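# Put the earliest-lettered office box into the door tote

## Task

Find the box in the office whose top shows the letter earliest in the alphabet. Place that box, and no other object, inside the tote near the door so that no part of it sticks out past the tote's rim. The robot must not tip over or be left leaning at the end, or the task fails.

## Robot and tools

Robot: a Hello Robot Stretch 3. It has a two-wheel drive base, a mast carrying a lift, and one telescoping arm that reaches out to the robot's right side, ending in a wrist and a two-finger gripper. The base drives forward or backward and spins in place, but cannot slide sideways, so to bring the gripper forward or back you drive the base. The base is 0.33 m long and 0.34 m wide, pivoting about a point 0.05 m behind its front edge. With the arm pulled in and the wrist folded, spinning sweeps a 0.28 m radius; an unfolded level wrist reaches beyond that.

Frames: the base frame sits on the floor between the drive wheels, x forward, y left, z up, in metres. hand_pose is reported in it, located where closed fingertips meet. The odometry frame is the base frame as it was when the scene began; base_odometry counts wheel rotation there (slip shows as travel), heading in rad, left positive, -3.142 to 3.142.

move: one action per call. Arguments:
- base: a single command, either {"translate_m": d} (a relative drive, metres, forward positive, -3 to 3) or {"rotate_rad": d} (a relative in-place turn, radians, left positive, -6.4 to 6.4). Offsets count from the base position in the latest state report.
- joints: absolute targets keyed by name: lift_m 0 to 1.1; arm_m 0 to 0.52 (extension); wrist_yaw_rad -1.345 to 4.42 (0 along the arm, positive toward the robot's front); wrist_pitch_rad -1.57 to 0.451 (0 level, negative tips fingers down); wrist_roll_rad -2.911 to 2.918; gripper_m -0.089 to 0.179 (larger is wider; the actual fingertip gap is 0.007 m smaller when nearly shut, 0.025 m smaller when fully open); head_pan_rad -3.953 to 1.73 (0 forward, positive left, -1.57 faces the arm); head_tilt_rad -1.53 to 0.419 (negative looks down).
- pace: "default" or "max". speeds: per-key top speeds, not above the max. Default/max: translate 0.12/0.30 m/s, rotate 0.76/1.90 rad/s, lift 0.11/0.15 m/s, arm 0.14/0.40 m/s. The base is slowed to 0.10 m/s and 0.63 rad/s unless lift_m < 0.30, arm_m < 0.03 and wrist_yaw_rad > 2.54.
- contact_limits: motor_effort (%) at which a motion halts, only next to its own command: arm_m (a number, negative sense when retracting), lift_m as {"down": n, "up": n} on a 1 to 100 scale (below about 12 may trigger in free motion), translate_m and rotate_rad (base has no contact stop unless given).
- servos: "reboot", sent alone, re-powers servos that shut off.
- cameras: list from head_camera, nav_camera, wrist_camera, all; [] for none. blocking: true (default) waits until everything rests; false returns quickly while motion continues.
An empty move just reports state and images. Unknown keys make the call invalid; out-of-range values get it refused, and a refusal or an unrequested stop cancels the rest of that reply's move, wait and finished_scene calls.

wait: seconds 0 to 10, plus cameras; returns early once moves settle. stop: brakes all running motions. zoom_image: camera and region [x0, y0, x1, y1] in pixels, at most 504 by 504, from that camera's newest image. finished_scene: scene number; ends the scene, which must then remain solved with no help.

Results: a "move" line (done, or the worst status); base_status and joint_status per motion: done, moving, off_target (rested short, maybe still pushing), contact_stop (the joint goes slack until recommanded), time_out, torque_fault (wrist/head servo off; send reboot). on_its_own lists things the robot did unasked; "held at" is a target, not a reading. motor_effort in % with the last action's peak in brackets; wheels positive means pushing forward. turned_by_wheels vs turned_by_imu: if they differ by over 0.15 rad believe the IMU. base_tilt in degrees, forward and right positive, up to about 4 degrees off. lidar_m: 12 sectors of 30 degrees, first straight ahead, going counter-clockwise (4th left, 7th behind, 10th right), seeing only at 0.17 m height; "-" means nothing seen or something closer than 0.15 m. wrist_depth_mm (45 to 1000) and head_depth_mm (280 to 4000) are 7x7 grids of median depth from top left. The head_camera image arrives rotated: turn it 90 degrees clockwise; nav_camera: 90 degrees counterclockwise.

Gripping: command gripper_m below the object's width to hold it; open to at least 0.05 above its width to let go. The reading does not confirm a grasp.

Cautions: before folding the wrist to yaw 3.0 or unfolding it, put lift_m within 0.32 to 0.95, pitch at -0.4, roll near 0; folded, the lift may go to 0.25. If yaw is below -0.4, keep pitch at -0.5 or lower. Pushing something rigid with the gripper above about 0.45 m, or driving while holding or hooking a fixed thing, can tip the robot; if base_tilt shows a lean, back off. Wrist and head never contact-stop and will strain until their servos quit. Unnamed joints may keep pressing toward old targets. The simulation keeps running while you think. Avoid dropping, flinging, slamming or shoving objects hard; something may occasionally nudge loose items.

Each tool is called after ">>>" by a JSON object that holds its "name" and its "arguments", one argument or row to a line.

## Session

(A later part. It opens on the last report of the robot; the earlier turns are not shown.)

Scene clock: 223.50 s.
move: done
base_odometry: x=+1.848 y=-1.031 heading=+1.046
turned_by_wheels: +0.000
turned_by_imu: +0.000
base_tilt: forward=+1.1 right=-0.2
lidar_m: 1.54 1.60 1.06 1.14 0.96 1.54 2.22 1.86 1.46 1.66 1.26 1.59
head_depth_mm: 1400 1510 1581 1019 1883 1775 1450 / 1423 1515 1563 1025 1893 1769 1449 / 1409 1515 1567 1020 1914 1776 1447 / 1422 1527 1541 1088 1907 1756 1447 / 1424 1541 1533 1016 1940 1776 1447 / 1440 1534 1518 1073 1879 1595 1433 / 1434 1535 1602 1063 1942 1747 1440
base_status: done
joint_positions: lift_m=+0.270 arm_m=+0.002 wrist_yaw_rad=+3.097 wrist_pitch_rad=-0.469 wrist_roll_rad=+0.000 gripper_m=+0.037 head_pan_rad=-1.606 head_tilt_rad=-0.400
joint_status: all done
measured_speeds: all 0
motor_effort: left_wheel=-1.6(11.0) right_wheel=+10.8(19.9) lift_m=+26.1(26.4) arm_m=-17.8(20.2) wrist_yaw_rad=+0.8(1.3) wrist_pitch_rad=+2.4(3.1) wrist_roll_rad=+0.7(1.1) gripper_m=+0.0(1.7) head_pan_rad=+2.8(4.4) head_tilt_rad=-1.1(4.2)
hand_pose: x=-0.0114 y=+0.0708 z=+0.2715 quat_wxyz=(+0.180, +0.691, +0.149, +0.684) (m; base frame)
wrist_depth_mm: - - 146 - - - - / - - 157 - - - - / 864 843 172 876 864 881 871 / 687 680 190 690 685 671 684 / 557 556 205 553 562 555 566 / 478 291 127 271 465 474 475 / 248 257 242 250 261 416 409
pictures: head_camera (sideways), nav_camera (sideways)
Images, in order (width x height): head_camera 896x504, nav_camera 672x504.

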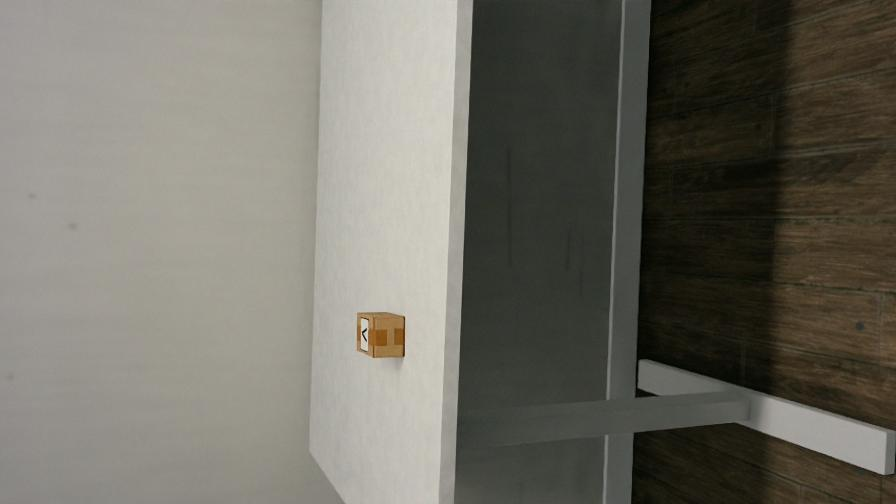

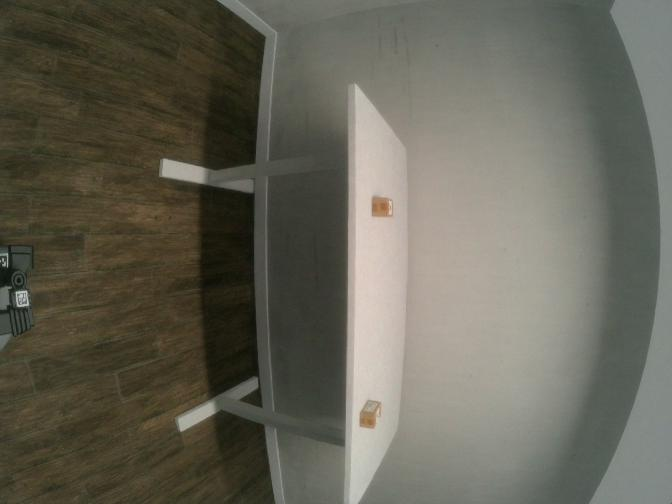

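>>> {"name": "move", "arguments": {
  "base": {"rotate_rad": -1.57},
  "pace": "max",
  "cameras": []
}}

>>> {"name": "move", "arguments": {
  "base": {"translate_m": 0.33},
  "pace": "max",
  "cameras": []
}}

>>> {"name": "move", "arguments": {
  "base": {"rotate_rad": 1.57},
  "pace": "max",
  "cameras": []
}}

>>> {"name": "move", "arguments": {
  "joints": {"lift_m": 0.94, "wrist_pitch_rad": -0.4, "head_pan_rad": -1.57, "head_tilt_rad": -0.5},
  "pace": "max"
}}

Scene clock: 262.17 s.
move: done
base_odometry: x=+1.848 y=-1.031 heading=-0.523
turned_by_wheels: -1.570
turned_by_imu: -1.563
base_tilt: forward=+1.0 right=-0.1
lidar_m: 1.27 1.26 1.59 1.54 1.60 1.06 1.07 0.96 1.54 2.22 1.86 1.46
head_depth_mm: 1896 1999 2143 1807 2213 1789 1449 / 1880 2034 2147 1789 2333 1777 1444 / 1910 2026 2130 1790 2303 1755 1446 / 1939 2068 2163 1773 2287 1771 1439 / 1929 2034 2190 2368 2243 1752 1441 / 1939 2073 2173 1973 2188 1751 1426 / 1951 2091 2237 1963 2251 1756 1429
base_status: done
joint_positions: lift_m=+0.270 arm_m=+0.002 wrist_yaw_rad=+3.097 wrist_pitch_rad=-0.469 wrist_roll_rad=+0.000 gripper_m=+0.037 head_pan_rad=-1.600 head_tilt_rad=-0.401
joint_status: not commanded
measured_speeds: all 0
motor_effort: left_wheel=+10.1(17.7) right_wheel=-8.6(15.3) lift_m=+29.9(30.4) arm_m=-19.8(20.4) wrist_yaw_rad=+0.8(1.3) wrist_pitch_rad=+2.9(3.1) wrist_roll_rad=+0.7(1.1) gripper_m=-0.4(1.3) head_pan_rad=+2.7(4.1) head_tilt_rad=-1.2(2.8)
hand_pose: x=-0.0114 y=+0.0708 z=+0.2715 quat_wxyz=(+0.180, +0.691, +0.149, +0.684) (m; base frame)
wrist_depth_mm: - - 146 - - - - / - - 159 - - - - / 872 898 173 903 889 868 882 / 690 694 190 682 684 680 692 / 557 563 206 558 558 557 571 / 473 289 128 272 464 475 480 / 248 257 242 249 262 409 412
pictures: none
No camera images: "cameras" was empty.

Scene clock: 264.57 s.
move: done
base_odometry: x=+2.134 y=-1.196 heading=-0.523
turned_by_wheels: +0.000
turned_by_imu: +0.000
base_tilt: forward=+1.1 right=-0.1
lidar_m: 1.33 0.95 1.58 1.53 1.60 1.35 1.28 1.29 1.80 1.79 1.21 1.23
head_depth_mm: 1908 2015 2135 1816 2306 1773 1447 / 1910 2035 2159 1811 2311 1767 1434 / 1915 2071 2160 1783 2281 1764 1456 / 1921 2050 2180 1775 2271 1766 1449 / 1936 2066 2192 1913 2098 1751 1435 / 1950 2072 2225 2394 2258 1761 1436 / 1942 2090 2264 2418 2254 1739 1435
base_status: done
joint_positions: lift_m=+0.270 arm_m=+0.002 wrist_yaw_rad=+3.097 wrist_pitch_rad=-0.469 wrist_roll_rad=+0.000 gripper_m=+0.037 head_pan_rad=-1.600 head_tilt_rad=-0.401
joint_status: not commanded
measured_speeds: all 0
motor_effort: left_wheel=+6.3(20.4) right_wheel=+0.0(6.3) lift_m=+28.4(30.0) arm_m=-17.8(20.2) wrist_yaw_rad=+0.8(1.3) wrist_pitch_rad=+2.8(3.1) wrist_roll_rad=+0.9(1.1) gripper_m=+0.4(1.6) head_pan_rad=+1.9(3.7) head_tilt_rad=+0.5(1.9)
hand_pose: x=-0.0114 y=+0.0708 z=+0.2715 quat_wxyz=(+0.180, +0.691, +0.149, +0.684) (m; base frame)
wrist_depth_mm: - - 145 - - - - / - - 158 - - - - / 912 841 172 886 866 859 878 / 689 693 190 700 698 699 680 / 571 561 206 559 560 565 565 / 476 291 127 270 462 477 471 / 249 255 242 248 263 412 409
pictures: none
No camera images: "cameras" was empty.

Scene clock: 266.67 s.
move: done
base_odometry: x=+2.134 y=-1.196 heading=+1.046
turned_by_wheels: +1.570
turned_by_imu: +1.564
base_tilt: forward=+0.9 right=-0.2
lidar_m: 1.53 1.60 1.35 1.28 1.28 1.77 1.80 1.22 1.22 1.33 0.94 1.59
head_depth_mm: 1127 1201 1270 898 628 1609 1456 / 1124 1208 1280 892 655 1632 1449 / 1133 1205 1290 888 649 1642 1439 / 1132 1215 1274 884 647 1661 1445 / 1144 1220 1281 881 647 1648 1437 / 1143 1223 1301 871 645 1663 1430 / 1159 1224 1305 871 673 1150 1278
base_status: done
joint_positions: lift_m=+0.270 arm_m=+0.002 wrist_yaw_rad=+3.097 wrist_pitch_rad=-0.469 wrist_roll_rad=+0.000 gripper_m=+0.037 head_pan_rad=-1.600 head_tilt_rad=-0.401
joint_status: not commanded
measured_speeds: all 0
motor_effort: left_wheel=-8.8(17.0) right_wheel=+9.1(16.7) lift_m=+27.7(28.7) arm_m=-19.8(20.9) wrist_yaw_rad=+0.9(1.3) wrist_pitch_rad=+2.6(3.1) wrist_roll_rad=+0.8(1.0) gripper_m=-0.3(1.2) head_pan_rad=+2.8(4.0) head_tilt_rad=+0.5(1.3)
hand_pose: x=-0.0114 y=+0.0708 z=+0.2715 quat_wxyz=(+0.180, +0.691, +0.149, +0.684) (m; base frame)
wrist_depth_mm: - - 147 - - - - / - - 158 - - - - / 874 829 173 885 894 898 883 / 702 684 189 677 691 684 672 / 567 560 205 552 571 569 561 / 478 289 127 273 462 476 472 / 247 255 243 248 263 406 414
pictures: none
No camera images: "cameras" was empty.

Scene clock: 271.93 s.
move: done
base_odometry: x=+2.134 y=-1.196 heading=+1.046
turned_by_wheels: +0.000
turned_by_imu: +0.001
base_tilt: forward=+0.8 right=-0.1
lidar_m: 1.53 1.59 1.35 1.27 1.29 1.76 1.79 1.22 1.21 1.34 0.94 1.59
head_depth_mm: 1113 1203 1079 722 1608 1693 - / 1116 1204 1076 719 1619 1617 - / 1128 1224 1071 715 1651 1600 - / 1136 1222 1063 712 1656 1594 - / 1134 1235 1059 707 1672 1655 - / 1150 1243 1054 710 1659 1471 1323 / 1152 1247 1044 707 1152 1550 1334
base_status: not commanded
joint_positions: lift_m=+0.940 arm_m=+0.002 wrist_yaw_rad=+3.097 wrist_pitch_rad=-0.419 wrist_roll_rad=+0.000 gripper_m=+0.037 head_pan_rad=-1.570 head_tilt_rad=-0.500
joint_status: all done
measured_speeds: all 0
motor_effort: left_wheel=-8.5(9.1) right_wheel=+9.9(9.9) lift_m=+29.5(32.6) arm_m=-16.0(20.4) wrist_yaw_rad=+0.7(1.4) wrist_pitch_rad=+3.3(8.5) wrist_roll_rad=+0.8(1.0) gripper_m=+0.0(1.3) head_pan_rad=+4.0(4.0) head_tilt_rad=-2.5(4.4)
hand_pose: x=-0.0111 y=+0.0773 z=+0.9525 quat_wxyz=(+0.163, +0.694, +0.132, +0.688) (m; base frame)
wrist_depth_mm: - - 144 - - - - / - - 156 - - - - / - - 167 - - - - / - - 183 - - - - / - - 198 - - - - / - - 127 - - - - / - - 248 - - - -
pictures: head_camera (sideways), nav_camera (sideways), wrist_camera
Images, in order (width x height): head_camera 896x504, nav_camera 672x504, wrist_camera 644x364.

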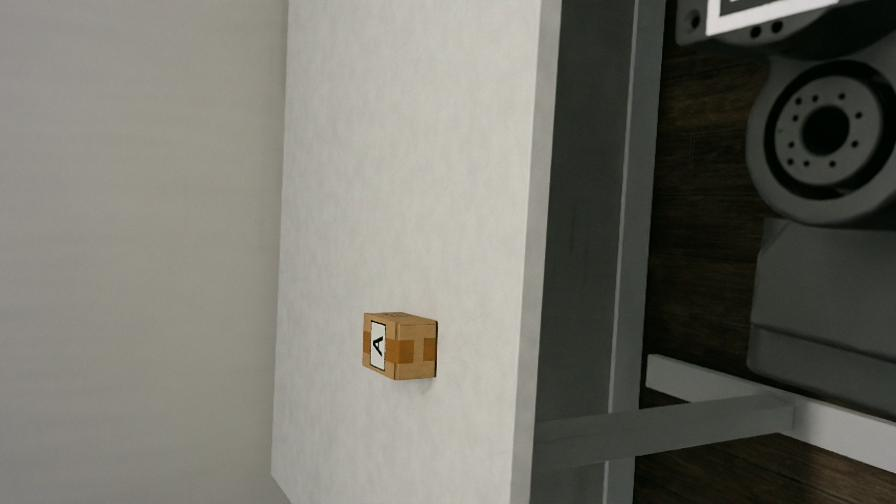

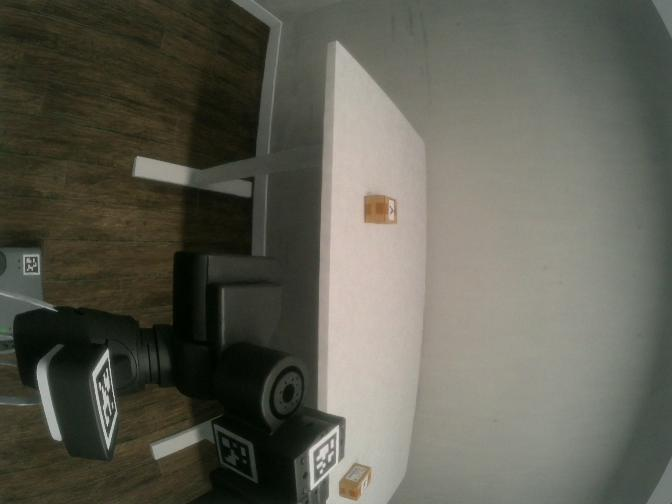

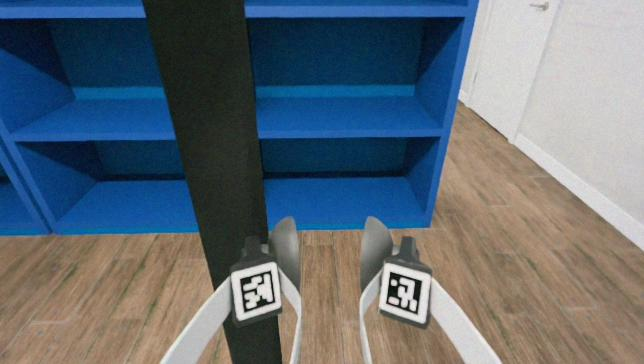

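>>> {"name": "move", "arguments": {
  "joints": {"wrist_yaw_rad": 0.0, "gripper_m": 0.14},
  "pace": "max"
}}

Scene clock: 289.90 s.
move: done
base_odometry: x=+2.134 y=-1.196 heading=+1.046
turned_by_wheels: +0.000
turned_by_imu: +0.001
base_tilt: forward=+0.9 right=+0.0
lidar_m: 1.53 1.59 1.35 1.28 1.28 1.76 1.80 1.22 1.21 1.33 0.94 1.59
head_depth_mm: 1109 1202 1077 723 1587 1520 - / 1117 1213 1075 717 1624 1514 - / 1124 1226 1068 715 1624 - - / 1129 1230 1066 716 1659 1544 1253 / 1137 1229 1056 711 1680 1513 1333 / 1156 1240 1056 713 1651 1476 1335 / 1155 1256 1048 707 1158 1551 1326
base_status: not commanded
joint_positions: lift_m=+0.940 arm_m=+0.002 wrist_yaw_rad=+0.003 wrist_pitch_rad=-0.419 wrist_roll_rad=+0.000 gripper_m=+0.140 head_pan_rad=-1.570 head_tilt_rad=-0.500
joint_status: all done
measured_speeds: all 0
motor_effort: left_wheel=-8.7(8.9) right_wheel=+9.6(9.7) lift_m=+27.6(28.6) arm_m=-11.5(13.4) wrist_yaw_rad=-2.4(7.1) wrist_pitch_rad=+3.1(3.6) wrist_roll_rad=+0.8(1.0) gripper_m=-0.8(86.4) head_pan_rad=+3.3(4.1) head_tilt_rad=-2.2(3.2)
hand_pose: x=-0.0207 y=-0.3710 z=+0.9525 quat_wxyz=(+0.692, +0.148, -0.691, -0.146) (m; base frame)
wrist_depth_mm: - - - - - - - / 391 395 412 - - - - / 321 318 317 317 315 318 320 / - - - - - - - / - - - - - - - / - 124 - - - 120 - / - - - - - 126 -
pictures: head_camera (sideways), nav_camera (sideways), wrist_camera
Images, in order (width x height): head_camera 896x504, nav_camera 672x504, wrist_camera 644x364.

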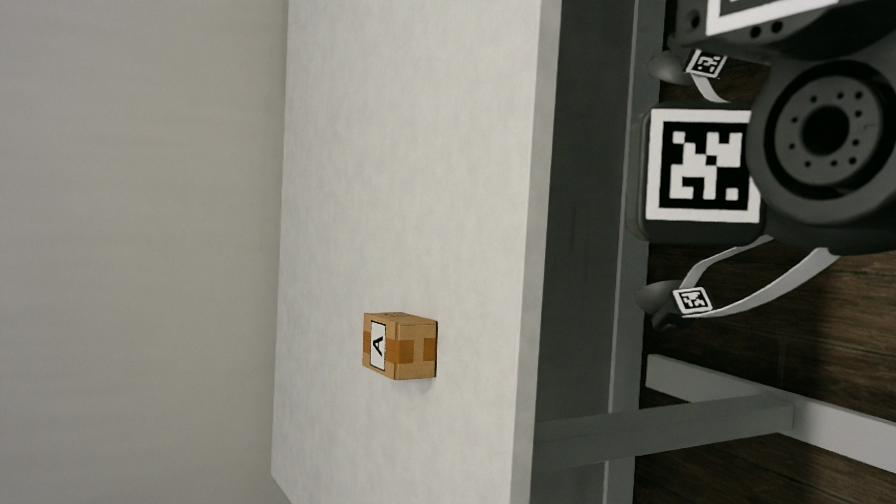

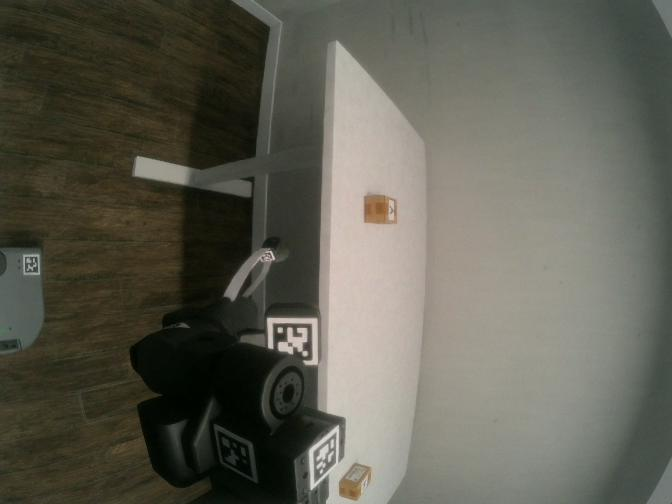

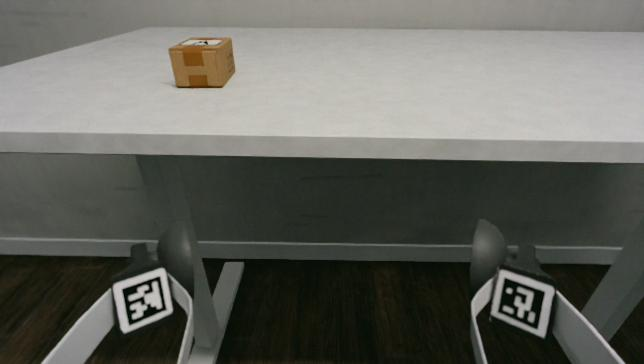

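>>> {"name": "move", "arguments": {
  "base": {"translate_m": 0.13},
  "joints": {"lift_m": 1.08},
  "pace": "max"
}}

Scene clock: 329.97 s.
move: done
base_odometry: x=+2.199 y=-1.084 heading=+1.046
turned_by_wheels: +0.000
turned_by_imu: +0.000
base_tilt: forward=+0.9 right=-0.1
lidar_m: 1.40 1.46 1.30 1.59 1.32 1.85 1.93 1.31 1.38 0.91 0.91 1.46
head_depth_mm: 1109 - - - - - - / 1113 - - - - - - / 1126 1198 - - - - - / 1132 1232 1068 703 1693 1609 1327 / 1140 1229 1059 711 1668 1510 1327 / 1142 1251 1061 707 1646 1541 1318 / 1159 1266 1325 706 1700 1600 1329
base_status: done
joint_positions: lift_m=+1.080 arm_m=+0.002 wrist_yaw_rad=+0.003 wrist_pitch_rad=-0.418 wrist_roll_rad=+0.000 gripper_m=+0.140 head_pan_rad=-1.570 head_tilt_rad=-0.500
joint_status: all done
measured_speeds: all 0
motor_effort: left_wheel=+7.3(12.2) right_wheel=+1.4(14.0) lift_m=+27.6(32.2) arm_m=-7.5(9.4) wrist_yaw_rad=-1.9(2.4) wrist_pitch_rad=+3.1(3.6) wrist_roll_rad=+0.8(1.1) gripper_m=-0.6(1.1) head_pan_rad=+3.1(4.6) head_tilt_rad=-2.0(3.3)
hand_pose: x=-0.0209 y=-0.3711 z=+1.0926 quat_wxyz=(+0.692, +0.148, -0.691, -0.146) (m; base frame)
wrist_depth_mm: - - - - - - - / - - - - - - - / - - - - - - - / - - - - - - - / 394 395 398 394 396 377 383 / - 124 - - - 120 - / - - - - - 126 -
pictures: head_camera (sideways), nav_camera (sideways), wrist_camera
Images, in order (width x height): head_camera 896x504, nav_camera 672x504, wrist_camera 644x364.

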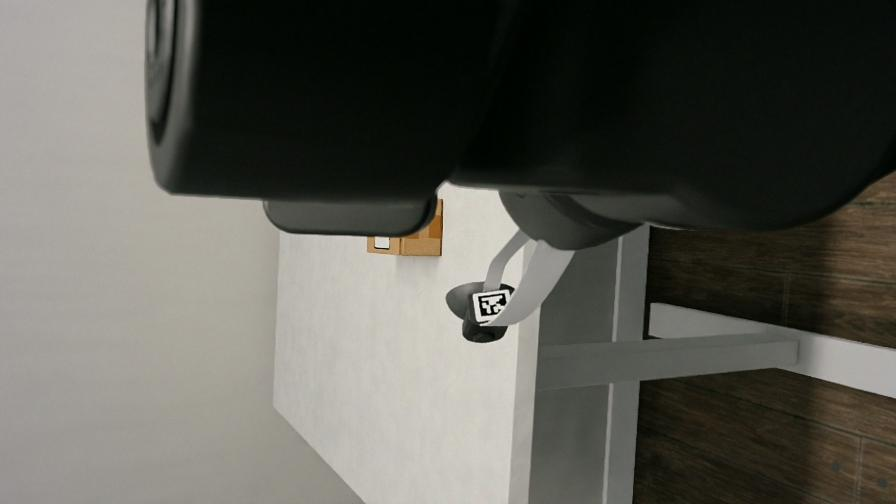

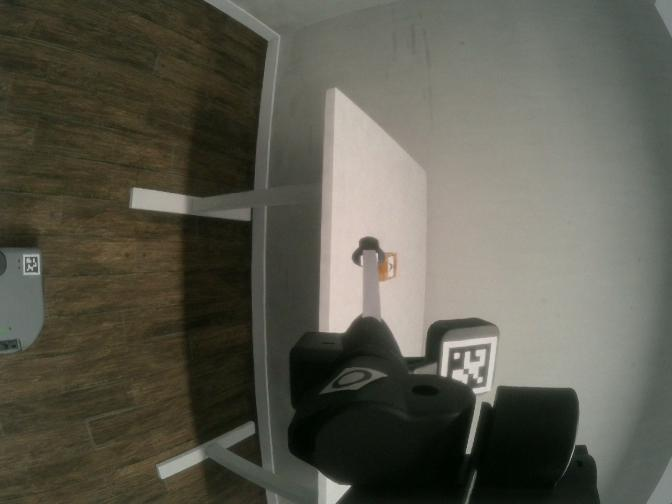

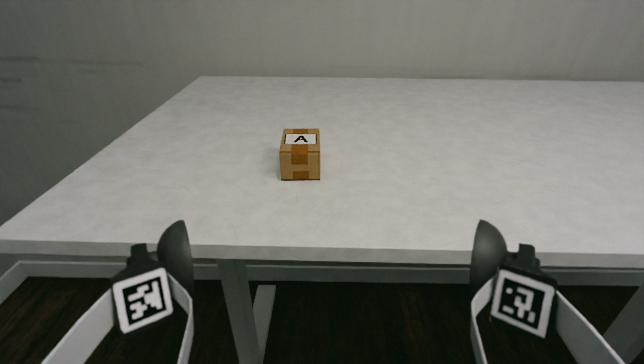

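>>> {"name": "move", "arguments": {
  "base": {"translate_m": 0.035},
  "joints": {"lift_m": 0.985, "arm_m": 0.2},
  "cameras": ["wrist_camera"]
}}

Scene clock: 371.97 s.
move: done
base_odometry: x=+2.217 y=-1.053 heading=+1.047
turned_by_wheels: +0.000
turned_by_imu: +0.001
base_tilt: forward=+0.9 right=-0.2
lidar_m: 1.37 1.42 1.29 1.46 1.43 1.88 1.96 1.33 1.39 0.90 1.39 1.41
head_depth_mm: 1110 1205 314 292 1607 1614 1341 / 1114 1211 299 297 1609 1597 1340 / 1124 1212 1066 319 339 1598 1341 / 1134 1231 1067 682 1664 1589 1334 / 1143 1229 1059 712 1130 1294 1311 / 1142 1247 1053 709 1688 1589 1333 / 1156 1263 1337 706 1690 1582 1328
base_status: done
joint_positions: lift_m=+0.985 arm_m=+0.200 wrist_yaw_rad=+0.003 wrist_pitch_rad=-0.418 wrist_roll_rad=+0.000 gripper_m=+0.140 head_pan_rad=-1.570 head_tilt_rad=-0.500
joint_status: all done
measured_speeds: all 0
motor_effort: left_wheel=+9.1(11.7) right_wheel=+3.2(7.8) lift_m=+21.1(23.4) arm_m=+21.1(23.9) wrist_yaw_rad=-1.6(2.3) wrist_pitch_rad=+3.0(3.7) wrist_roll_rad=+0.9(1.1) gripper_m=-0.7(1.2) head_pan_rad=+2.3(4.1) head_tilt_rad=-1.6(3.5)
hand_pose: x=-0.0209 y=-0.5693 z=+0.9976 quat_wxyz=(+0.692, +0.148, -0.691, -0.146) (m; base frame)
wrist_depth_mm: - - - - - - - / - - - - - - - / 393 396 393 299 398 402 400 / 316 316 318 276 320 319 320 / 254 253 253 256 254 257 255 / 211 124 212 212 213 123 212 / - 170 181 181 181 172 173
pictures: wrist_camera
Images, in order (width x height): wrist_camera 644x364.

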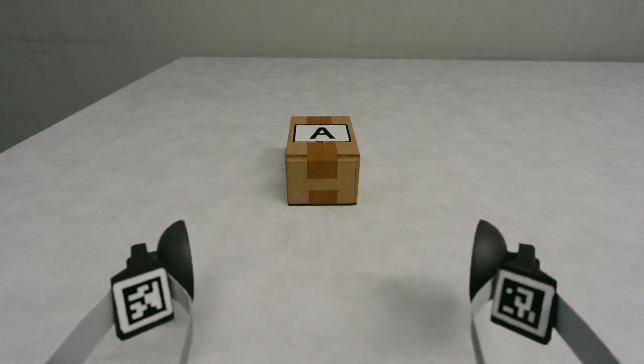

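>>> {"name": "move", "arguments": {
  "joints": {"lift_m": 0.972, "arm_m": 0.335},
  "cameras": ["wrist_camera", "nav_camera"]
}}

Scene clock: 400.40 s.
move: done
base_odometry: x=+2.217 y=-1.053 heading=+1.047
turned_by_wheels: +0.000
turned_by_imu: +0.001
base_tilt: forward=+0.8 right=-0.1
lidar_m: 1.36 1.42 1.29 1.45 1.43 1.87 1.96 1.33 1.39 0.90 1.39 1.42
head_depth_mm: 1112 1204 363 686 1602 1610 1348 / 1118 1192 415 629 1623 1609 1352 / 1126 1214 432 514 1645 1607 1336 / 1138 1222 1060 682 1647 1594 1329 / 1136 1243 1059 712 1115 1296 1300 / 1147 1239 1050 709 1675 1601 1344 / 1157 1257 1357 706 1709 1590 1330
base_status: not commanded
joint_positions: lift_m=+0.972 arm_m=+0.335 wrist_yaw_rad=+0.003 wrist_pitch_rad=-0.418 wrist_roll_rad=+0.000 gripper_m=+0.140 head_pan_rad=-1.570 head_tilt_rad=-0.500
joint_status: all done
measured_speeds: all 0
motor_effort: left_wheel=+8.9(9.3) right_wheel=+3.4(3.7) lift_m=+21.1(22.8) arm_m=+19.7(23.0) wrist_yaw_rad=-1.8(2.3) wrist_pitch_rad=+3.0(3.5) wrist_roll_rad=+0.7(1.1) gripper_m=+0.7(1.5) head_pan_rad=+2.6(3.6) head_tilt_rad=-2.3(3.4)
hand_pose: x=-0.0209 y=-0.7043 z=+0.9846 quat_wxyz=(+0.692, +0.148, -0.691, -0.146) (m; base frame)
wrist_depth_mm: - - - - - - - / - - - - - - - / 364 387 391 392 391 369 372 / 291 290 291 200 294 295 295 / 233 234 234 159 235 236 236 / 201 124 146 142 189 120 196 / - 126 162 158 162 158 163
pictures: nav_camera (sideways), wrist_camera
Images, in order (width x height): nav_camera 672x504, wrist_camera 644x364.

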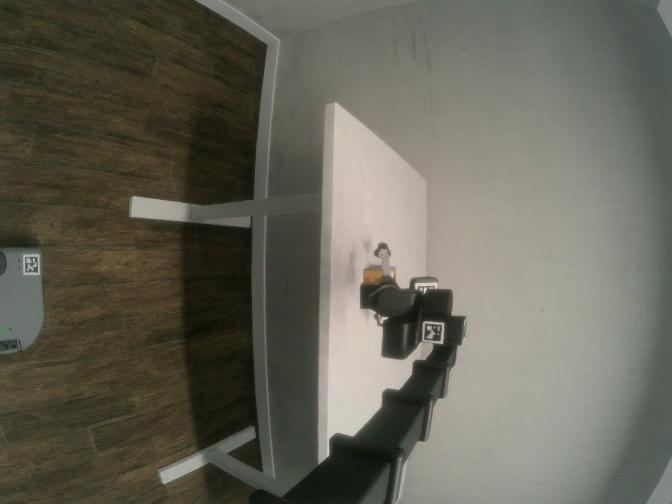

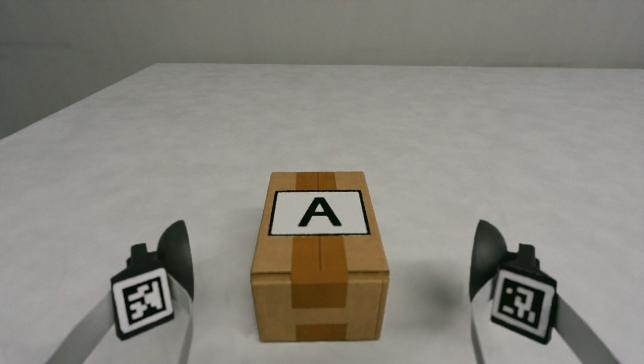

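>>> {"name": "move", "arguments": {
  "joints": {"lift_m": 0.953, "arm_m": 0.37},
  "contact_limits": {"lift_m": {"down": 15}},
  "cameras": ["wrist_camera"]
}}

Scene clock: 412.90 s.
move: done
base_odometry: x=+2.217 y=-1.053 heading=+1.047
turned_by_wheels: +0.000
turned_by_imu: +0.001
base_tilt: forward=+1.0 right=-0.1
lidar_m: 1.37 1.42 1.29 1.46 1.43 1.88 1.96 1.33 1.38 0.90 1.38 1.42
head_depth_mm: 1112 1200 391 394 1604 1619 1349 / 1120 1214 455 629 1625 1615 1342 / 1124 1221 484 557 1634 1603 1336 / 1129 1232 1069 681 1666 1590 1324 / 1143 1231 1064 711 1126 1296 1308 / 1147 1244 1059 708 1689 1600 1335 / 1159 1262 1355 707 1683 1586 1336
base_status: not commanded
joint_positions: lift_m=+0.953 arm_m=+0.370 wrist_yaw_rad=+0.003 wrist_pitch_rad=-0.418 wrist_roll_rad=+0.000 gripper_m=+0.140 head_pan_rad=-1.570 head_tilt_rad=-0.500
joint_status: all done
measured_speeds: all 0
motor_effort: left_wheel=+8.7(9.3) right_wheel=+3.2(3.6) lift_m=+20.6(22.8) arm_m=+19.5(22.7) wrist_yaw_rad=-1.8(2.2) wrist_pitch_rad=+3.3(3.5) wrist_roll_rad=+0.6(1.0) gripper_m=+0.6(1.1) head_pan_rad=+1.3(4.0) head_tilt_rad=-1.5(3.0)
contact_limits: lift_m down 15 (down: maximum 72; up: maximum 65)
hand_pose: x=-0.0209 y=-0.7393 z=+0.9656 quat_wxyz=(+0.692, +0.148, -0.691, -0.146) (m; base frame)
wrist_depth_mm: - - - - - - - / - - - - - - - / 343 339 341 343 345 347 348 / 255 256 255 164 258 258 259 / 204 204 196 131 197 207 208 / 171 124 117 113 166 120 172 / - 126 103 101 139 139 143
pictures: wrist_camera
Images, in order (width x height): wrist_camera 644x364.

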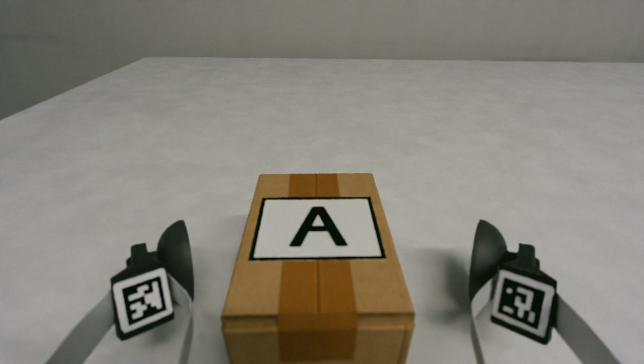

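>>> {"name": "move", "arguments": {
  "joints": {"gripper_m": 0.03},
  "cameras": ["wrist_camera"]
}}

Scene clock: 420.27 s.
move: done
base_odometry: x=+2.217 y=-1.053 heading=+1.047
turned_by_wheels: +0.000
turned_by_imu: +0.001
base_tilt: forward=+1.0 right=-0.2
lidar_m: 1.37 1.42 1.29 1.46 1.43 1.87 1.96 1.33 1.38 0.90 1.39 1.41
head_depth_mm: 1111 1211 391 396 1602 1619 1348 / 1118 1222 455 628 1623 1608 1342 / 1126 1220 483 556 1637 1603 1346 / 1133 1232 1073 713 1657 1603 1342 / 1145 1235 1066 711 1137 1299 1308 / 1147 1250 1055 708 1697 1586 1336 / 1154 1264 1358 705 1714 1594 1335
base_status: not commanded
joint_positions: lift_m=+0.953 arm_m=+0.370 wrist_yaw_rad=+0.003 wrist_pitch_rad=-0.417 wrist_roll_rad=+0.000 gripper_m=+0.032 head_pan_rad=-1.570 head_tilt_rad=-0.500
joint_status: all done
measured_speeds: all 0
motor_effort: left_wheel=+9.0(9.3) right_wheel=+2.7(3.5) lift_m=+20.8(21.2) arm_m=-3.7(4.4) wrist_yaw_rad=-1.9(2.2) wrist_pitch_rad=+2.9(3.5) wrist_roll_rad=+0.8(1.0) gripper_m=-27.3(98.6) head_pan_rad=+2.3(3.6) head_tilt_rad=-2.2(2.8)
contact_limits: lift_m down 15 (down: maximum 72; up: maximum 65)
hand_pose: x=-0.0209 y=-0.7395 z=+0.9660 quat_wxyz=(+0.692, +0.147, -0.691, -0.146) (m; base frame)
wrist_depth_mm: - - - - - - - / - - - - - - - / 343 344 342 342 346 349 349 / 256 257 257 164 259 261 261 / 206 205 149 131 145 208 208 / 171 171 125 113 118 161 172 / 146 138 106 102 109 140 147
pictures: wrist_camera
Images, in order (width x height): wrist_camera 644x364.

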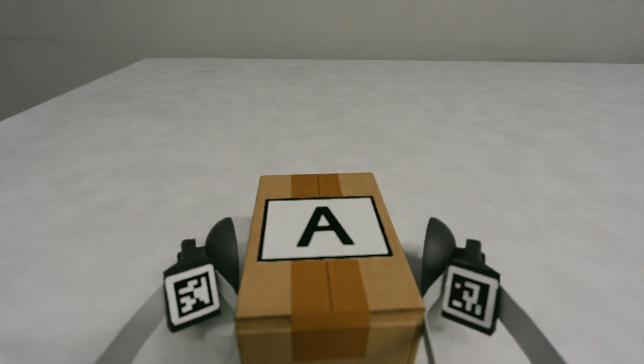

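>>> {"name": "move", "arguments": {
  "joints": {"gripper_m": 0.01},
  "cameras": []
}}

>>> {"name": "move", "arguments": {
  "joints": {"lift_m": 1.02},
  "cameras": ["wrist_camera"]
}}

Scene clock: 423.97 s.
move: done
base_odometry: x=+2.217 y=-1.053 heading=+1.047
turned_by_wheels: +0.000
turned_by_imu: +0.001
base_tilt: forward=+1.1 right=-0.1
lidar_m: 1.36 1.42 1.29 1.46 1.43 1.87 1.96 1.33 1.38 0.90 1.39 1.42
head_depth_mm: 1107 1201 390 395 1608 1617 1343 / 1118 1207 455 631 1610 1607 1348 / 1124 1220 483 555 1642 1599 1332 / 1127 1223 1067 714 1664 1582 1328 / 1149 1240 1064 712 1140 1296 1302 / 1144 1246 1056 710 1692 1581 1338 / 1161 1266 1347 706 1708 1594 1319
base_status: not commanded
joint_positions: lift_m=+0.953 arm_m=+0.370 wrist_yaw_rad=+0.003 wrist_pitch_rad=-0.417 wrist_roll_rad=+0.000 gripper_m=+0.012 head_pan_rad=-1.570 head_tilt_rad=-0.500
joint_status: all done
measured_speeds: all 0
motor_effort: left_wheel=+8.8(9.2) right_wheel=+3.4(3.4) lift_m=+20.8(21.0) arm_m=-20.7(20.7) wrist_yaw_rad=-1.8(2.1) wrist_pitch_rad=+2.8(3.2) wrist_roll_rad=+0.9(1.0) gripper_m=-36.4(97.9) head_pan_rad=+1.9(3.1) head_tilt_rad=-0.3(2.7)
contact_limits: lift_m down 15 (down: maximum 72; up: maximum 65)
hand_pose: x=-0.0209 y=-0.7395 z=+0.9660 quat_wxyz=(+0.692, +0.147, -0.691, -0.146) (m; base frame)
wrist_depth_mm: - - - - - - - / - - - - - - - / 343 345 344 347 347 352 350 / 256 257 258 165 259 260 260 / 206 206 149 131 145 207 206 / 171 171 125 113 118 162 174 / 146 121 106 101 109 139 148
pictures: none
No camera images: "cameras" was empty.

Scene clock: 425.40 s.
move: done
base_odometry: x=+2.217 y=-1.053 heading=+1.047
turned_by_wheels: +0.000
turned_by_imu: +0.000
base_tilt: forward=+0.9 right=-0.1
lidar_m: 1.37 1.42 1.29 1.46 1.43 1.87 1.96 1.33 1.38 0.90 1.39 1.41
head_depth_mm: 1113 442 942 722 1598 1606 1353 / 1117 422 426 719 1610 1615 1351 / 1121 539 454 684 1642 1606 1329 / 1132 1223 1071 714 1654 1586 1340 / 1142 1238 1061 713 1127 1290 1315 / 1156 1256 1046 709 1692 1591 1325 / 1154 1257 1352 704 1703 1584 1333
base_status: not commanded
joint_positions: lift_m=+1.020 arm_m=+0.370 wrist_yaw_rad=+0.003 wrist_pitch_rad=-0.424 wrist_roll_rad=+0.000 gripper_m=+0.015 head_pan_rad=-1.570 head_tilt_rad=-0.500
joint_status: all done
measured_speeds: all 0
motor_effort: left_wheel=+8.7(9.0) right_wheel=+3.0(3.4) lift_m=+30.6(32.7) arm_m=-18.7(20.4) wrist_yaw_rad=-1.7(2.4) wrist_pitch_rad=+3.9(4.6) wrist_roll_rad=+0.8(1.0) gripper_m=-17.5(36.5) head_pan_rad=+3.8(3.8) head_tilt_rad=-2.0(2.7)
hand_pose: x=-0.0209 y=-0.7386 z=+1.0314 quat_wxyz=(+0.692, +0.150, -0.691, -0.148) (m; base frame)
wrist_depth_mm: - - - - - - - / - - - - - - - / - - - - - - - / 372 375 373 168 374 379 378 / 299 299 149 133 146 304 302 / 251 252 125 110 114 238 251 / 222 120 106 102 108 120 218
pictures: wrist_camera
Images, in order (width x height): wrist_camera 644x364.

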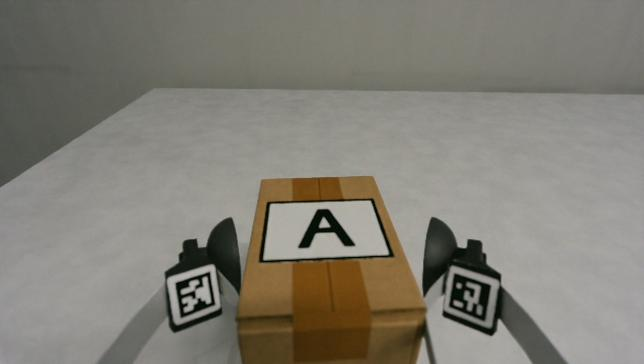

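>>> {"name": "move", "arguments": {
  "joints": {"arm_m": 0.0},
  "speeds": {"arm_m": 0.3},
  "cameras": ["wrist_camera"]
}}

>>> {"name": "move", "arguments": {
  "joints": {"lift_m": 0.6, "wrist_yaw_rad": 2.6},
  "cameras": ["wrist_camera", "nav_camera"]
}}

Scene clock: 448.03 s.
move: done
base_odometry: x=+2.217 y=-1.053 heading=+1.047
turned_by_wheels: +0.000
turned_by_imu: +0.001
base_tilt: forward=+1.0 right=-0.1
lidar_m: 1.37 1.42 1.29 1.46 1.43 1.88 1.96 1.33 1.39 0.90 1.39 1.42
head_depth_mm: 1118 1198 1085 756 - - - / 1115 1209 1078 792 - - - / 1126 1212 1069 791 - - - / 1137 1226 1076 749 396 1553 1340 / 1136 1231 1061 712 1128 1303 1318 / 1156 1254 1052 710 1685 1594 1331 / 1161 1261 1357 709 1712 1592 1336
base_status: not commanded
joint_positions: lift_m=+1.020 arm_m=+0.002 wrist_yaw_rad=+0.003 wrist_pitch_rad=-0.424 wrist_roll_rad=+0.000 gripper_m=+0.015 head_pan_rad=-1.570 head_tilt_rad=-0.500
joint_status: all done
joint sent to its limit — arm_m, lower limit.
measured_speeds: all 0
motor_effort: left_wheel=+8.7(9.0) right_wheel=+3.0(3.6) lift_m=+24.5(27.8) arm_m=-20.4(22.7) wrist_yaw_rad=-1.8(2.3) wrist_pitch_rad=+4.1(4.5) wrist_roll_rad=+0.8(1.1) gripper_m=-17.8(19.5) head_pan_rad=+2.2(3.7) head_tilt_rad=-2.3(3.2)
hand_pose: x=-0.0209 y=-0.3704 z=+1.0313 quat_wxyz=(+0.692, +0.150, -0.691, -0.148) (m; base frame)
wrist_depth_mm: - - - - - - - / - - - - - - - / - - - - - - - / 380 377 379 169 364 381 363 / - - 148 133 145 - - / - - 125 110 114 - - / - 121 101 102 108 - -
pictures: wrist_camera
Images, in order (width x height): wrist_camera 644x364.

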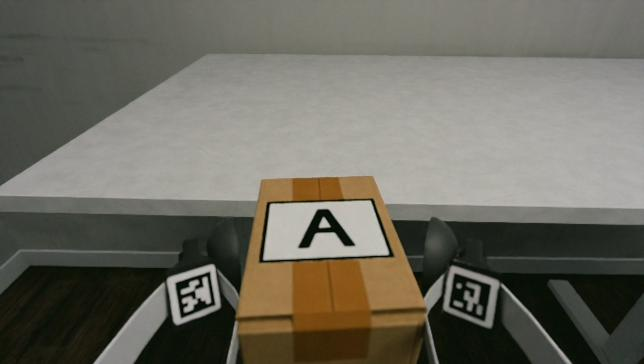

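Scene clock: 452.70 s.
move: done
base_odometry: x=+2.217 y=-1.053 heading=+1.047
turned_by_wheels: +0.000
turned_by_imu: +0.001
base_tilt: forward=+1.0 right=-0.3
lidar_m: 1.37 1.42 1.28 1.46 1.43 1.87 1.95 1.33 1.38 0.90 1.39 1.41
head_depth_mm: 1102 1199 1083 721 1609 1612 1350 / 1117 1209 1080 716 1628 1603 1345 / 1128 1215 1066 716 1646 1604 1332 / 1132 1227 1070 717 1645 1592 1342 / 1140 1239 1066 712 1133 1293 1304 / 1153 1242 1055 709 1692 1595 1335 / 1161 1250 1349 707 1715 1589 1344
base_status: not commanded
joint_positions: lift_m=+0.600 arm_m=+0.002 wrist_yaw_rad=+2.597 wrist_pitch_rad=-0.424 wrist_roll_rad=+0.000 gripper_m=+0.015 head_pan_rad=-1.570 head_tilt_rad=-0.500
joint_status: all done
measured_speeds: all 0
motor_effort: left_wheel=+8.8(9.0) right_wheel=+2.8(3.7) lift_m=+21.8(24.0) arm_m=-16.9(20.4) wrist_yaw_rad=+3.1(6.8) wrist_pitch_rad=+4.6(4.6) wrist_roll_rad=+0.8(1.1) gripper_m=-19.4(19.7) head_pan_rad=+1.6(3.4) head_tilt_rad=-1.7(3.0)
hand_pose: x=+0.0947 y=+0.0445 z=+0.6113 quat_wxyz=(+0.330, +0.705, -0.042, +0.626) (m; base frame)
wrist_depth_mm: - - - - - - - / - - - - - - - / - - - - - - - / - - - 169 - - - / - - 147 133 145 - - / 896 861 125 110 114 839 882 / 207 121 101 101 108 718 759
pictures: nav_camera (sideways), wrist_camera
Images, in order (width x height): nav_camera 672x504, wrist_camera 644x364.

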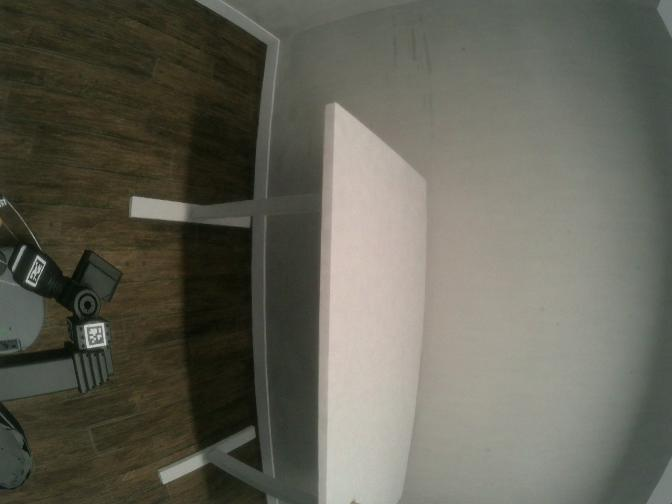

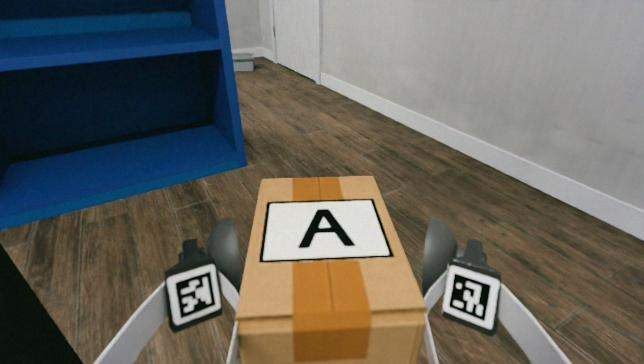

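>>> {"name": "move", "arguments": {
  "joints": {"lift_m": 0.285, "head_pan_rad": 0.0, "head_tilt_rad": -0.35},
  "pace": "max",
  "cameras": ["wrist_camera"]
}}

>>> {"name": "move", "arguments": {
  "base": {"translate_m": 0.9},
  "pace": "max",
  "cameras": []
}}

>>> {"name": "move", "arguments": {
  "base": {"rotate_rad": 1.571},
  "pace": "max",
  "cameras": ["head_camera", "nav_camera", "wrist_camera"]
}}

Scene clock: 459.50 s.
move: done
base_odometry: x=+2.217 y=-1.053 heading=+1.047
turned_by_wheels: +0.000
turned_by_imu: +0.001
base_tilt: forward=+1.1 right=-0.2
lidar_m: 1.37 1.42 1.29 1.46 1.43 1.87 1.95 1.33 1.38 0.90 1.39 1.42
head_depth_mm: 1138 1202 1287 1379 1477 1584 1504 / 1139 1214 1291 1367 1497 1602 1523 / 1154 1217 1305 1363 1499 1635 1491 / 1160 1234 1305 1379 1516 1629 1479 / 1171 1239 1320 1405 1530 1639 1490 / 1177 1256 1329 1414 1547 1657 1497 / 1187 1260 1336 1434 1563 1681 1494
base_status: not commanded
joint_positions: lift_m=+0.285 arm_m=+0.002 wrist_yaw_rad=+2.597 wrist_pitch_rad=-0.425 wrist_roll_rad=+0.000 gripper_m=+0.015 head_pan_rad=+0.007 head_tilt_rad=-0.351
joint_status: all done
measured_speeds: all 0
motor_effort: left_wheel=+8.6(8.9) right_wheel=+3.2(3.7) lift_m=+22.6(24.5) arm_m=-12.7(14.8) wrist_yaw_rad=+3.4(3.9) wrist_pitch_rad=+4.3(4.7) wrist_roll_rad=+1.0(1.1) gripper_m=-18.7(19.6) head_pan_rad=-3.4(4.4) head_tilt_rad=+4.5(6.1)
hand_pose: x=+0.0946 y=+0.0444 z=+0.2962 quat_wxyz=(+0.330, +0.705, -0.042, +0.626) (m; base frame)
wrist_depth_mm: - - - - - - - / - - - - - - - / - - - - - - - / 762 763 813 168 760 770 765 / 623 616 148 133 145 610 613 / 512 514 124 110 114 479 512 / 209 121 103 101 108 418 442
pictures: wrist_camera
Images, in order (width x height): wrist_camera 644x364.

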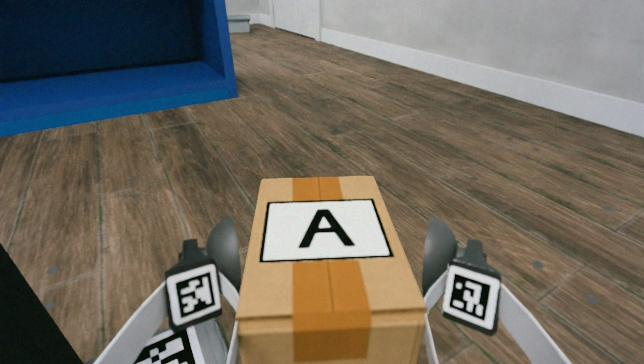

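Scene clock: 463.83 s.
move: done
base_odometry: x=+2.667 y=-0.274 heading=+1.047
turned_by_wheels: +0.000
turned_by_imu: +0.000
base_tilt: forward=+0.8 right=+0.0
lidar_m: 0.47 0.49 0.67 1.88 1.49 1.84 3.27 1.89 1.11 1.34 0.67 0.49
head_depth_mm: 360 382 405 433 466 503 532 / 363 384 408 438 470 506 532 / 366 387 412 441 472 510 537 / 367 390 415 444 477 516 544 / 370 392 417 447 481 521 544 / 371 395 421 451 485 525 550 / 375 398 425 454 488 531 557
base_status: done
joint_positions: lift_m=+0.285 arm_m=+0.002 wrist_yaw_rad=+2.597 wrist_pitch_rad=-0.425 wrist_roll_rad=+0.000 gripper_m=+0.015 head_pan_rad=+0.000 head_tilt_rad=-0.350
joint_status: not commanded
measured_speeds: all 0
motor_effort: left_wheel=+5.9(13.8) right_wheel=+1.0(18.5) lift_m=+28.1(28.1) arm_m=-9.1(12.4) wrist_yaw_rad=+2.7(3.5) wrist_pitch_rad=+4.3(4.7) wrist_roll_rad=+0.9(1.2) gripper_m=-19.1(19.7) head_pan_rad=-2.0(4.1) head_tilt_rad=+2.3(4.6)
hand_pose: x=+0.0945 y=+0.0445 z=+0.2962 quat_wxyz=(+0.330, +0.705, -0.042, +0.626) (m; base frame)
wrist_depth_mm: - - - - - - - / - - - - - - - / - - - 962 - - - / 755 763 800 169 - - - / 623 619 147 133 144 492 - / 510 515 124 110 114 449 420 / 208 121 103 101 108 421 413
pictures: none
No camera images: "cameras" was empty.

Scene clock: 465.93 s.
move: done
base_odometry: x=+2.667 y=-0.274 heading=+2.617
turned_by_wheels: +1.571
turned_by_imu: +1.565
base_tilt: forward=+1.0 right=-0.3
lidar_m: 1.77 1.33 1.84 2.85 1.92 1.11 1.34 0.68 0.49 0.47 0.49 0.67
head_depth_mm: 1863 1859 1797 1766 1708 1664 1467 / 2892 3053 2855 2740 2374 1873 1513 / 2946 3125 3343 3495 2477 1866 1507 / 2990 3186 3416 3549 2449 1868 1514 / 3053 3201 3343 3580 2445 1878 1491 / 2997 3179 3410 3406 2250 1793 1493 / 1321 1350 1371 1390 1449 1578 1490
base_status: done
joint_positions: lift_m=+0.285 arm_m=+0.002 wrist_yaw_rad=+2.597 wrist_pitch_rad=-0.425 wrist_roll_rad=+0.000 gripper_m=+0.015 head_pan_rad=+0.000 head_tilt_rad=-0.350
joint_status: not commanded
measured_speeds: all 0
motor_effort: left_wheel=-9.0(17.5) right_wheel=+9.7(17.1) lift_m=+30.9(30.9) arm_m=-20.2(20.7) wrist_yaw_rad=+2.8(3.5) wrist_pitch_rad=+4.5(4.7) wrist_roll_rad=+0.7(1.2) gripper_m=-18.1(18.9) head_pan_rad=-2.9(4.2) head_tilt_rad=+2.7(4.0)
hand_pose: x=+0.0945 y=+0.0445 z=+0.2962 quat_wxyz=(+0.330, +0.705, -0.042, +0.626) (m; base frame)
wrist_depth_mm: - - - - - - - / - - - - - - - / - - - - - - - / 778 762 800 169 760 765 767 / 614 622 147 133 145 624 631 / 509 517 124 110 114 484 512 / 208 121 103 101 108 419 439
pictures: head_camera (sideways), nav_camera (sideways), wrist_camera
Images, in order (width x height): head_camera 896x504, nav_camera 672x504, wrist_camera 644x364.

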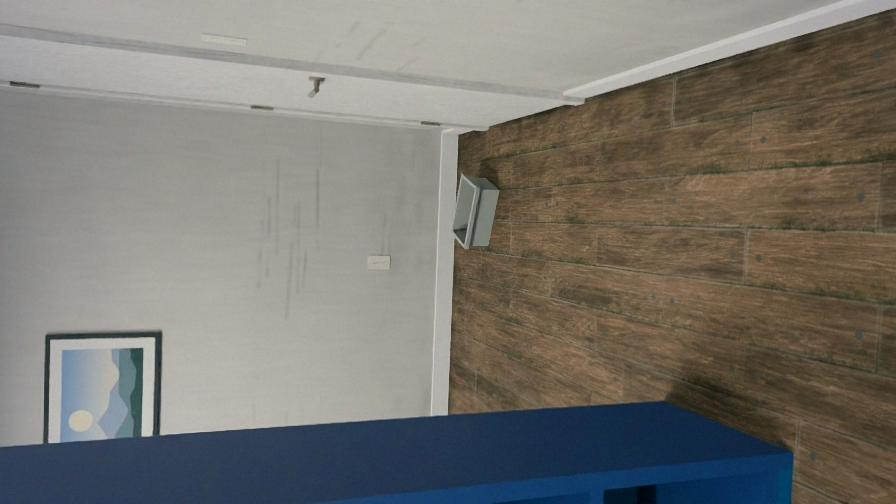

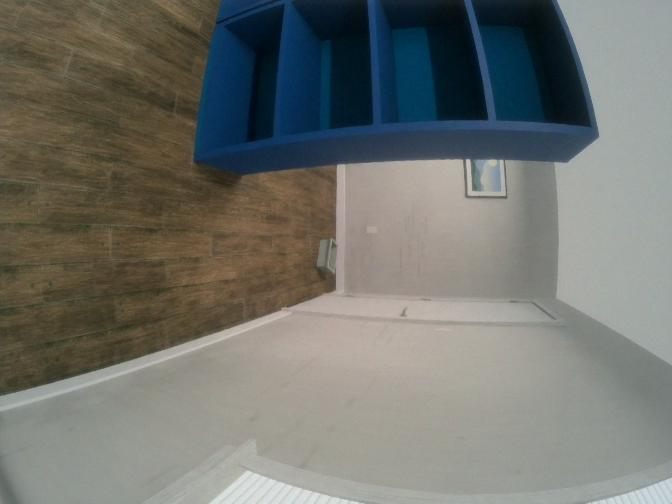

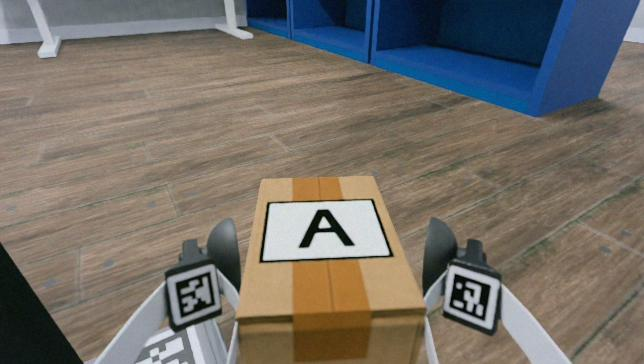

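>>> {"name": "move", "arguments": {
  "base": {"translate_m": 2.2},
  "pace": "max",
  "cameras": []
}}

>>> {"name": "move", "arguments": {
  "base": {"rotate_rad": 1.571},
  "joints": {"head_pan_rad": -1.57, "head_tilt_rad": -0.8},
  "pace": "max",
  "cameras": ["head_camera", "nav_camera"]
}}

Scene clock: 480.87 s.
move: done
base_odometry: x=+0.763 y=+0.827 heading=+2.617
turned_by_wheels: +0.000
turned_by_imu: -0.001
base_tilt: forward=+1.0 right=-0.1
lidar_m: 1.23 1.28 1.73 2.05 0.72 0.72 1.85 0.64 0.46 0.41 0.44 0.60
head_depth_mm: 1032 1094 1159 1248 1343 1428 1438 / 1038 1099 1174 1254 1346 1442 1522 / 1038 1109 1184 1259 1351 1461 1502 / 1050 1106 1187 1262 1369 1475 1507 / 1052 1115 1183 1267 1366 1488 1483 / 1056 1134 1201 1280 1389 1495 1491 / 1060 1132 1203 1290 1391 1489 1497
base_status: done
joint_positions: lift_m=+0.285 arm_m=+0.002 wrist_yaw_rad=+2.597 wrist_pitch_rad=-0.425 wrist_roll_rad=+0.000 gripper_m=+0.015 head_pan_rad=+0.000 head_tilt_rad=-0.350
joint_status: not commanded
measured_speeds: all 0
motor_effort: left_wheel=+0.5(15.0) right_wheel=+2.9(14.6) lift_m=+22.5(31.1) arm_m=-17.1(19.7) wrist_yaw_rad=+2.9(3.6) wrist_pitch_rad=+4.3(4.9) wrist_roll_rad=+0.8(1.2) gripper_m=-18.8(19.9) head_pan_rad=-3.6(4.1) head_tilt_rad=+0.1(3.0)
hand_pose: x=+0.0945 y=+0.0445 z=+0.2962 quat_wxyz=(+0.330, +0.705, -0.042, +0.626) (m; base frame)
wrist_depth_mm: - - - - - - - / - - - - - - - / - - - - - - 972 / 760 777 782 169 757 787 751 / 621 626 147 133 145 618 598 / 514 513 125 110 114 478 516 / 208 121 103 101 108 421 444
pictures: none
No camera images: "cameras" was empty.

Scene clock: 482.97 s.
move: done
base_odometry: x=+0.763 y=+0.827 heading=-2.095
turned_by_wheels: +1.571
turned_by_imu: +1.564
base_tilt: forward=+1.1 right=-0.2
lidar_m: 2.17 0.73 0.72 1.97 0.66 0.47 0.42 0.44 0.59 1.23 1.27 1.70
head_depth_mm: 1095 1241 1411 1523 1417 1286 1159 / 1091 1242 1441 1672 1497 1309 1160 / 1097 1247 1457 1694 1467 1305 1163 / 1100 1249 1452 1679 1461 1310 1163 / 1097 1252 1453 1680 1463 1308 1153 / 1101 1259 1452 1680 1511 1311 1162 / 1109 1261 1475 1678 1513 1306 1161
base_status: done
joint_positions: lift_m=+0.285 arm_m=+0.002 wrist_yaw_rad=+2.597 wrist_pitch_rad=-0.425 wrist_roll_rad=+0.000 gripper_m=+0.015 head_pan_rad=-1.586 head_tilt_rad=-0.802
joint_status: all done
measured_speeds: translate_m=+0.000 rotate_rad=+0.000 lift_m=+0.000 arm_m=+0.000 wrist_yaw_rad=+0.000 wrist_pitch_rad=+0.000 wrist_roll_rad=+0.000 head_pan_rad=+0.024 head_tilt_rad=+0.000
motor_effort: left_wheel=-7.9(17.3) right_wheel=+10.4(16.0) lift_m=+24.2(24.7) arm_m=-19.9(20.7) wrist_yaw_rad=+3.0(3.4) wrist_pitch_rad=+4.4(4.7) wrist_roll_rad=+0.7(1.1) gripper_m=-18.3(19.3) head_pan_rad=+2.2(5.5) head_tilt_rad=-2.3(6.2)
hand_pose: x=+0.0945 y=+0.0445 z=+0.2962 quat_wxyz=(+0.330, +0.705, -0.042, +0.626) (m; base frame)
wrist_depth_mm: - - - - 667 - - / - - - - 724 - - / - - - 941 825 - - / 769 768 820 170 773 762 777 / 623 614 148 133 145 611 625 / 515 510 125 110 114 484 514 / 208 121 103 102 108 421 437
pictures: head_camera (sideways), nav_camera (sideways)
Images, in order (width x height): head_camera 896x504, nav_camera 672x504.

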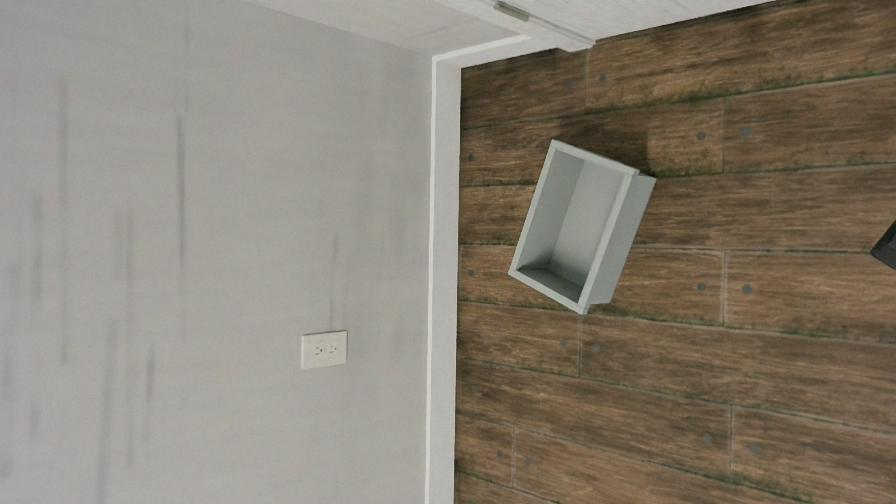

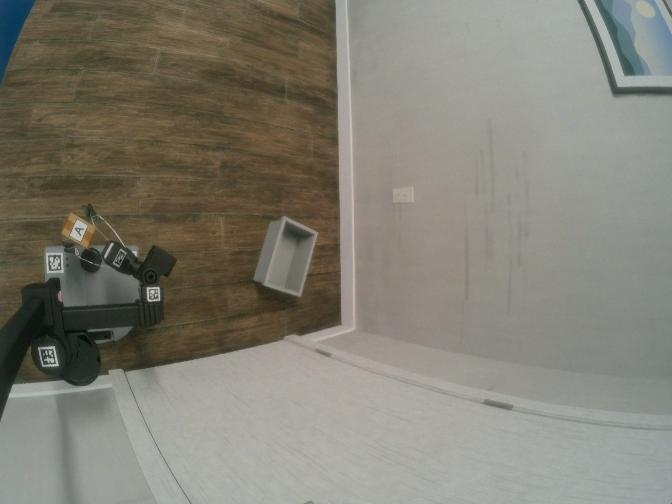

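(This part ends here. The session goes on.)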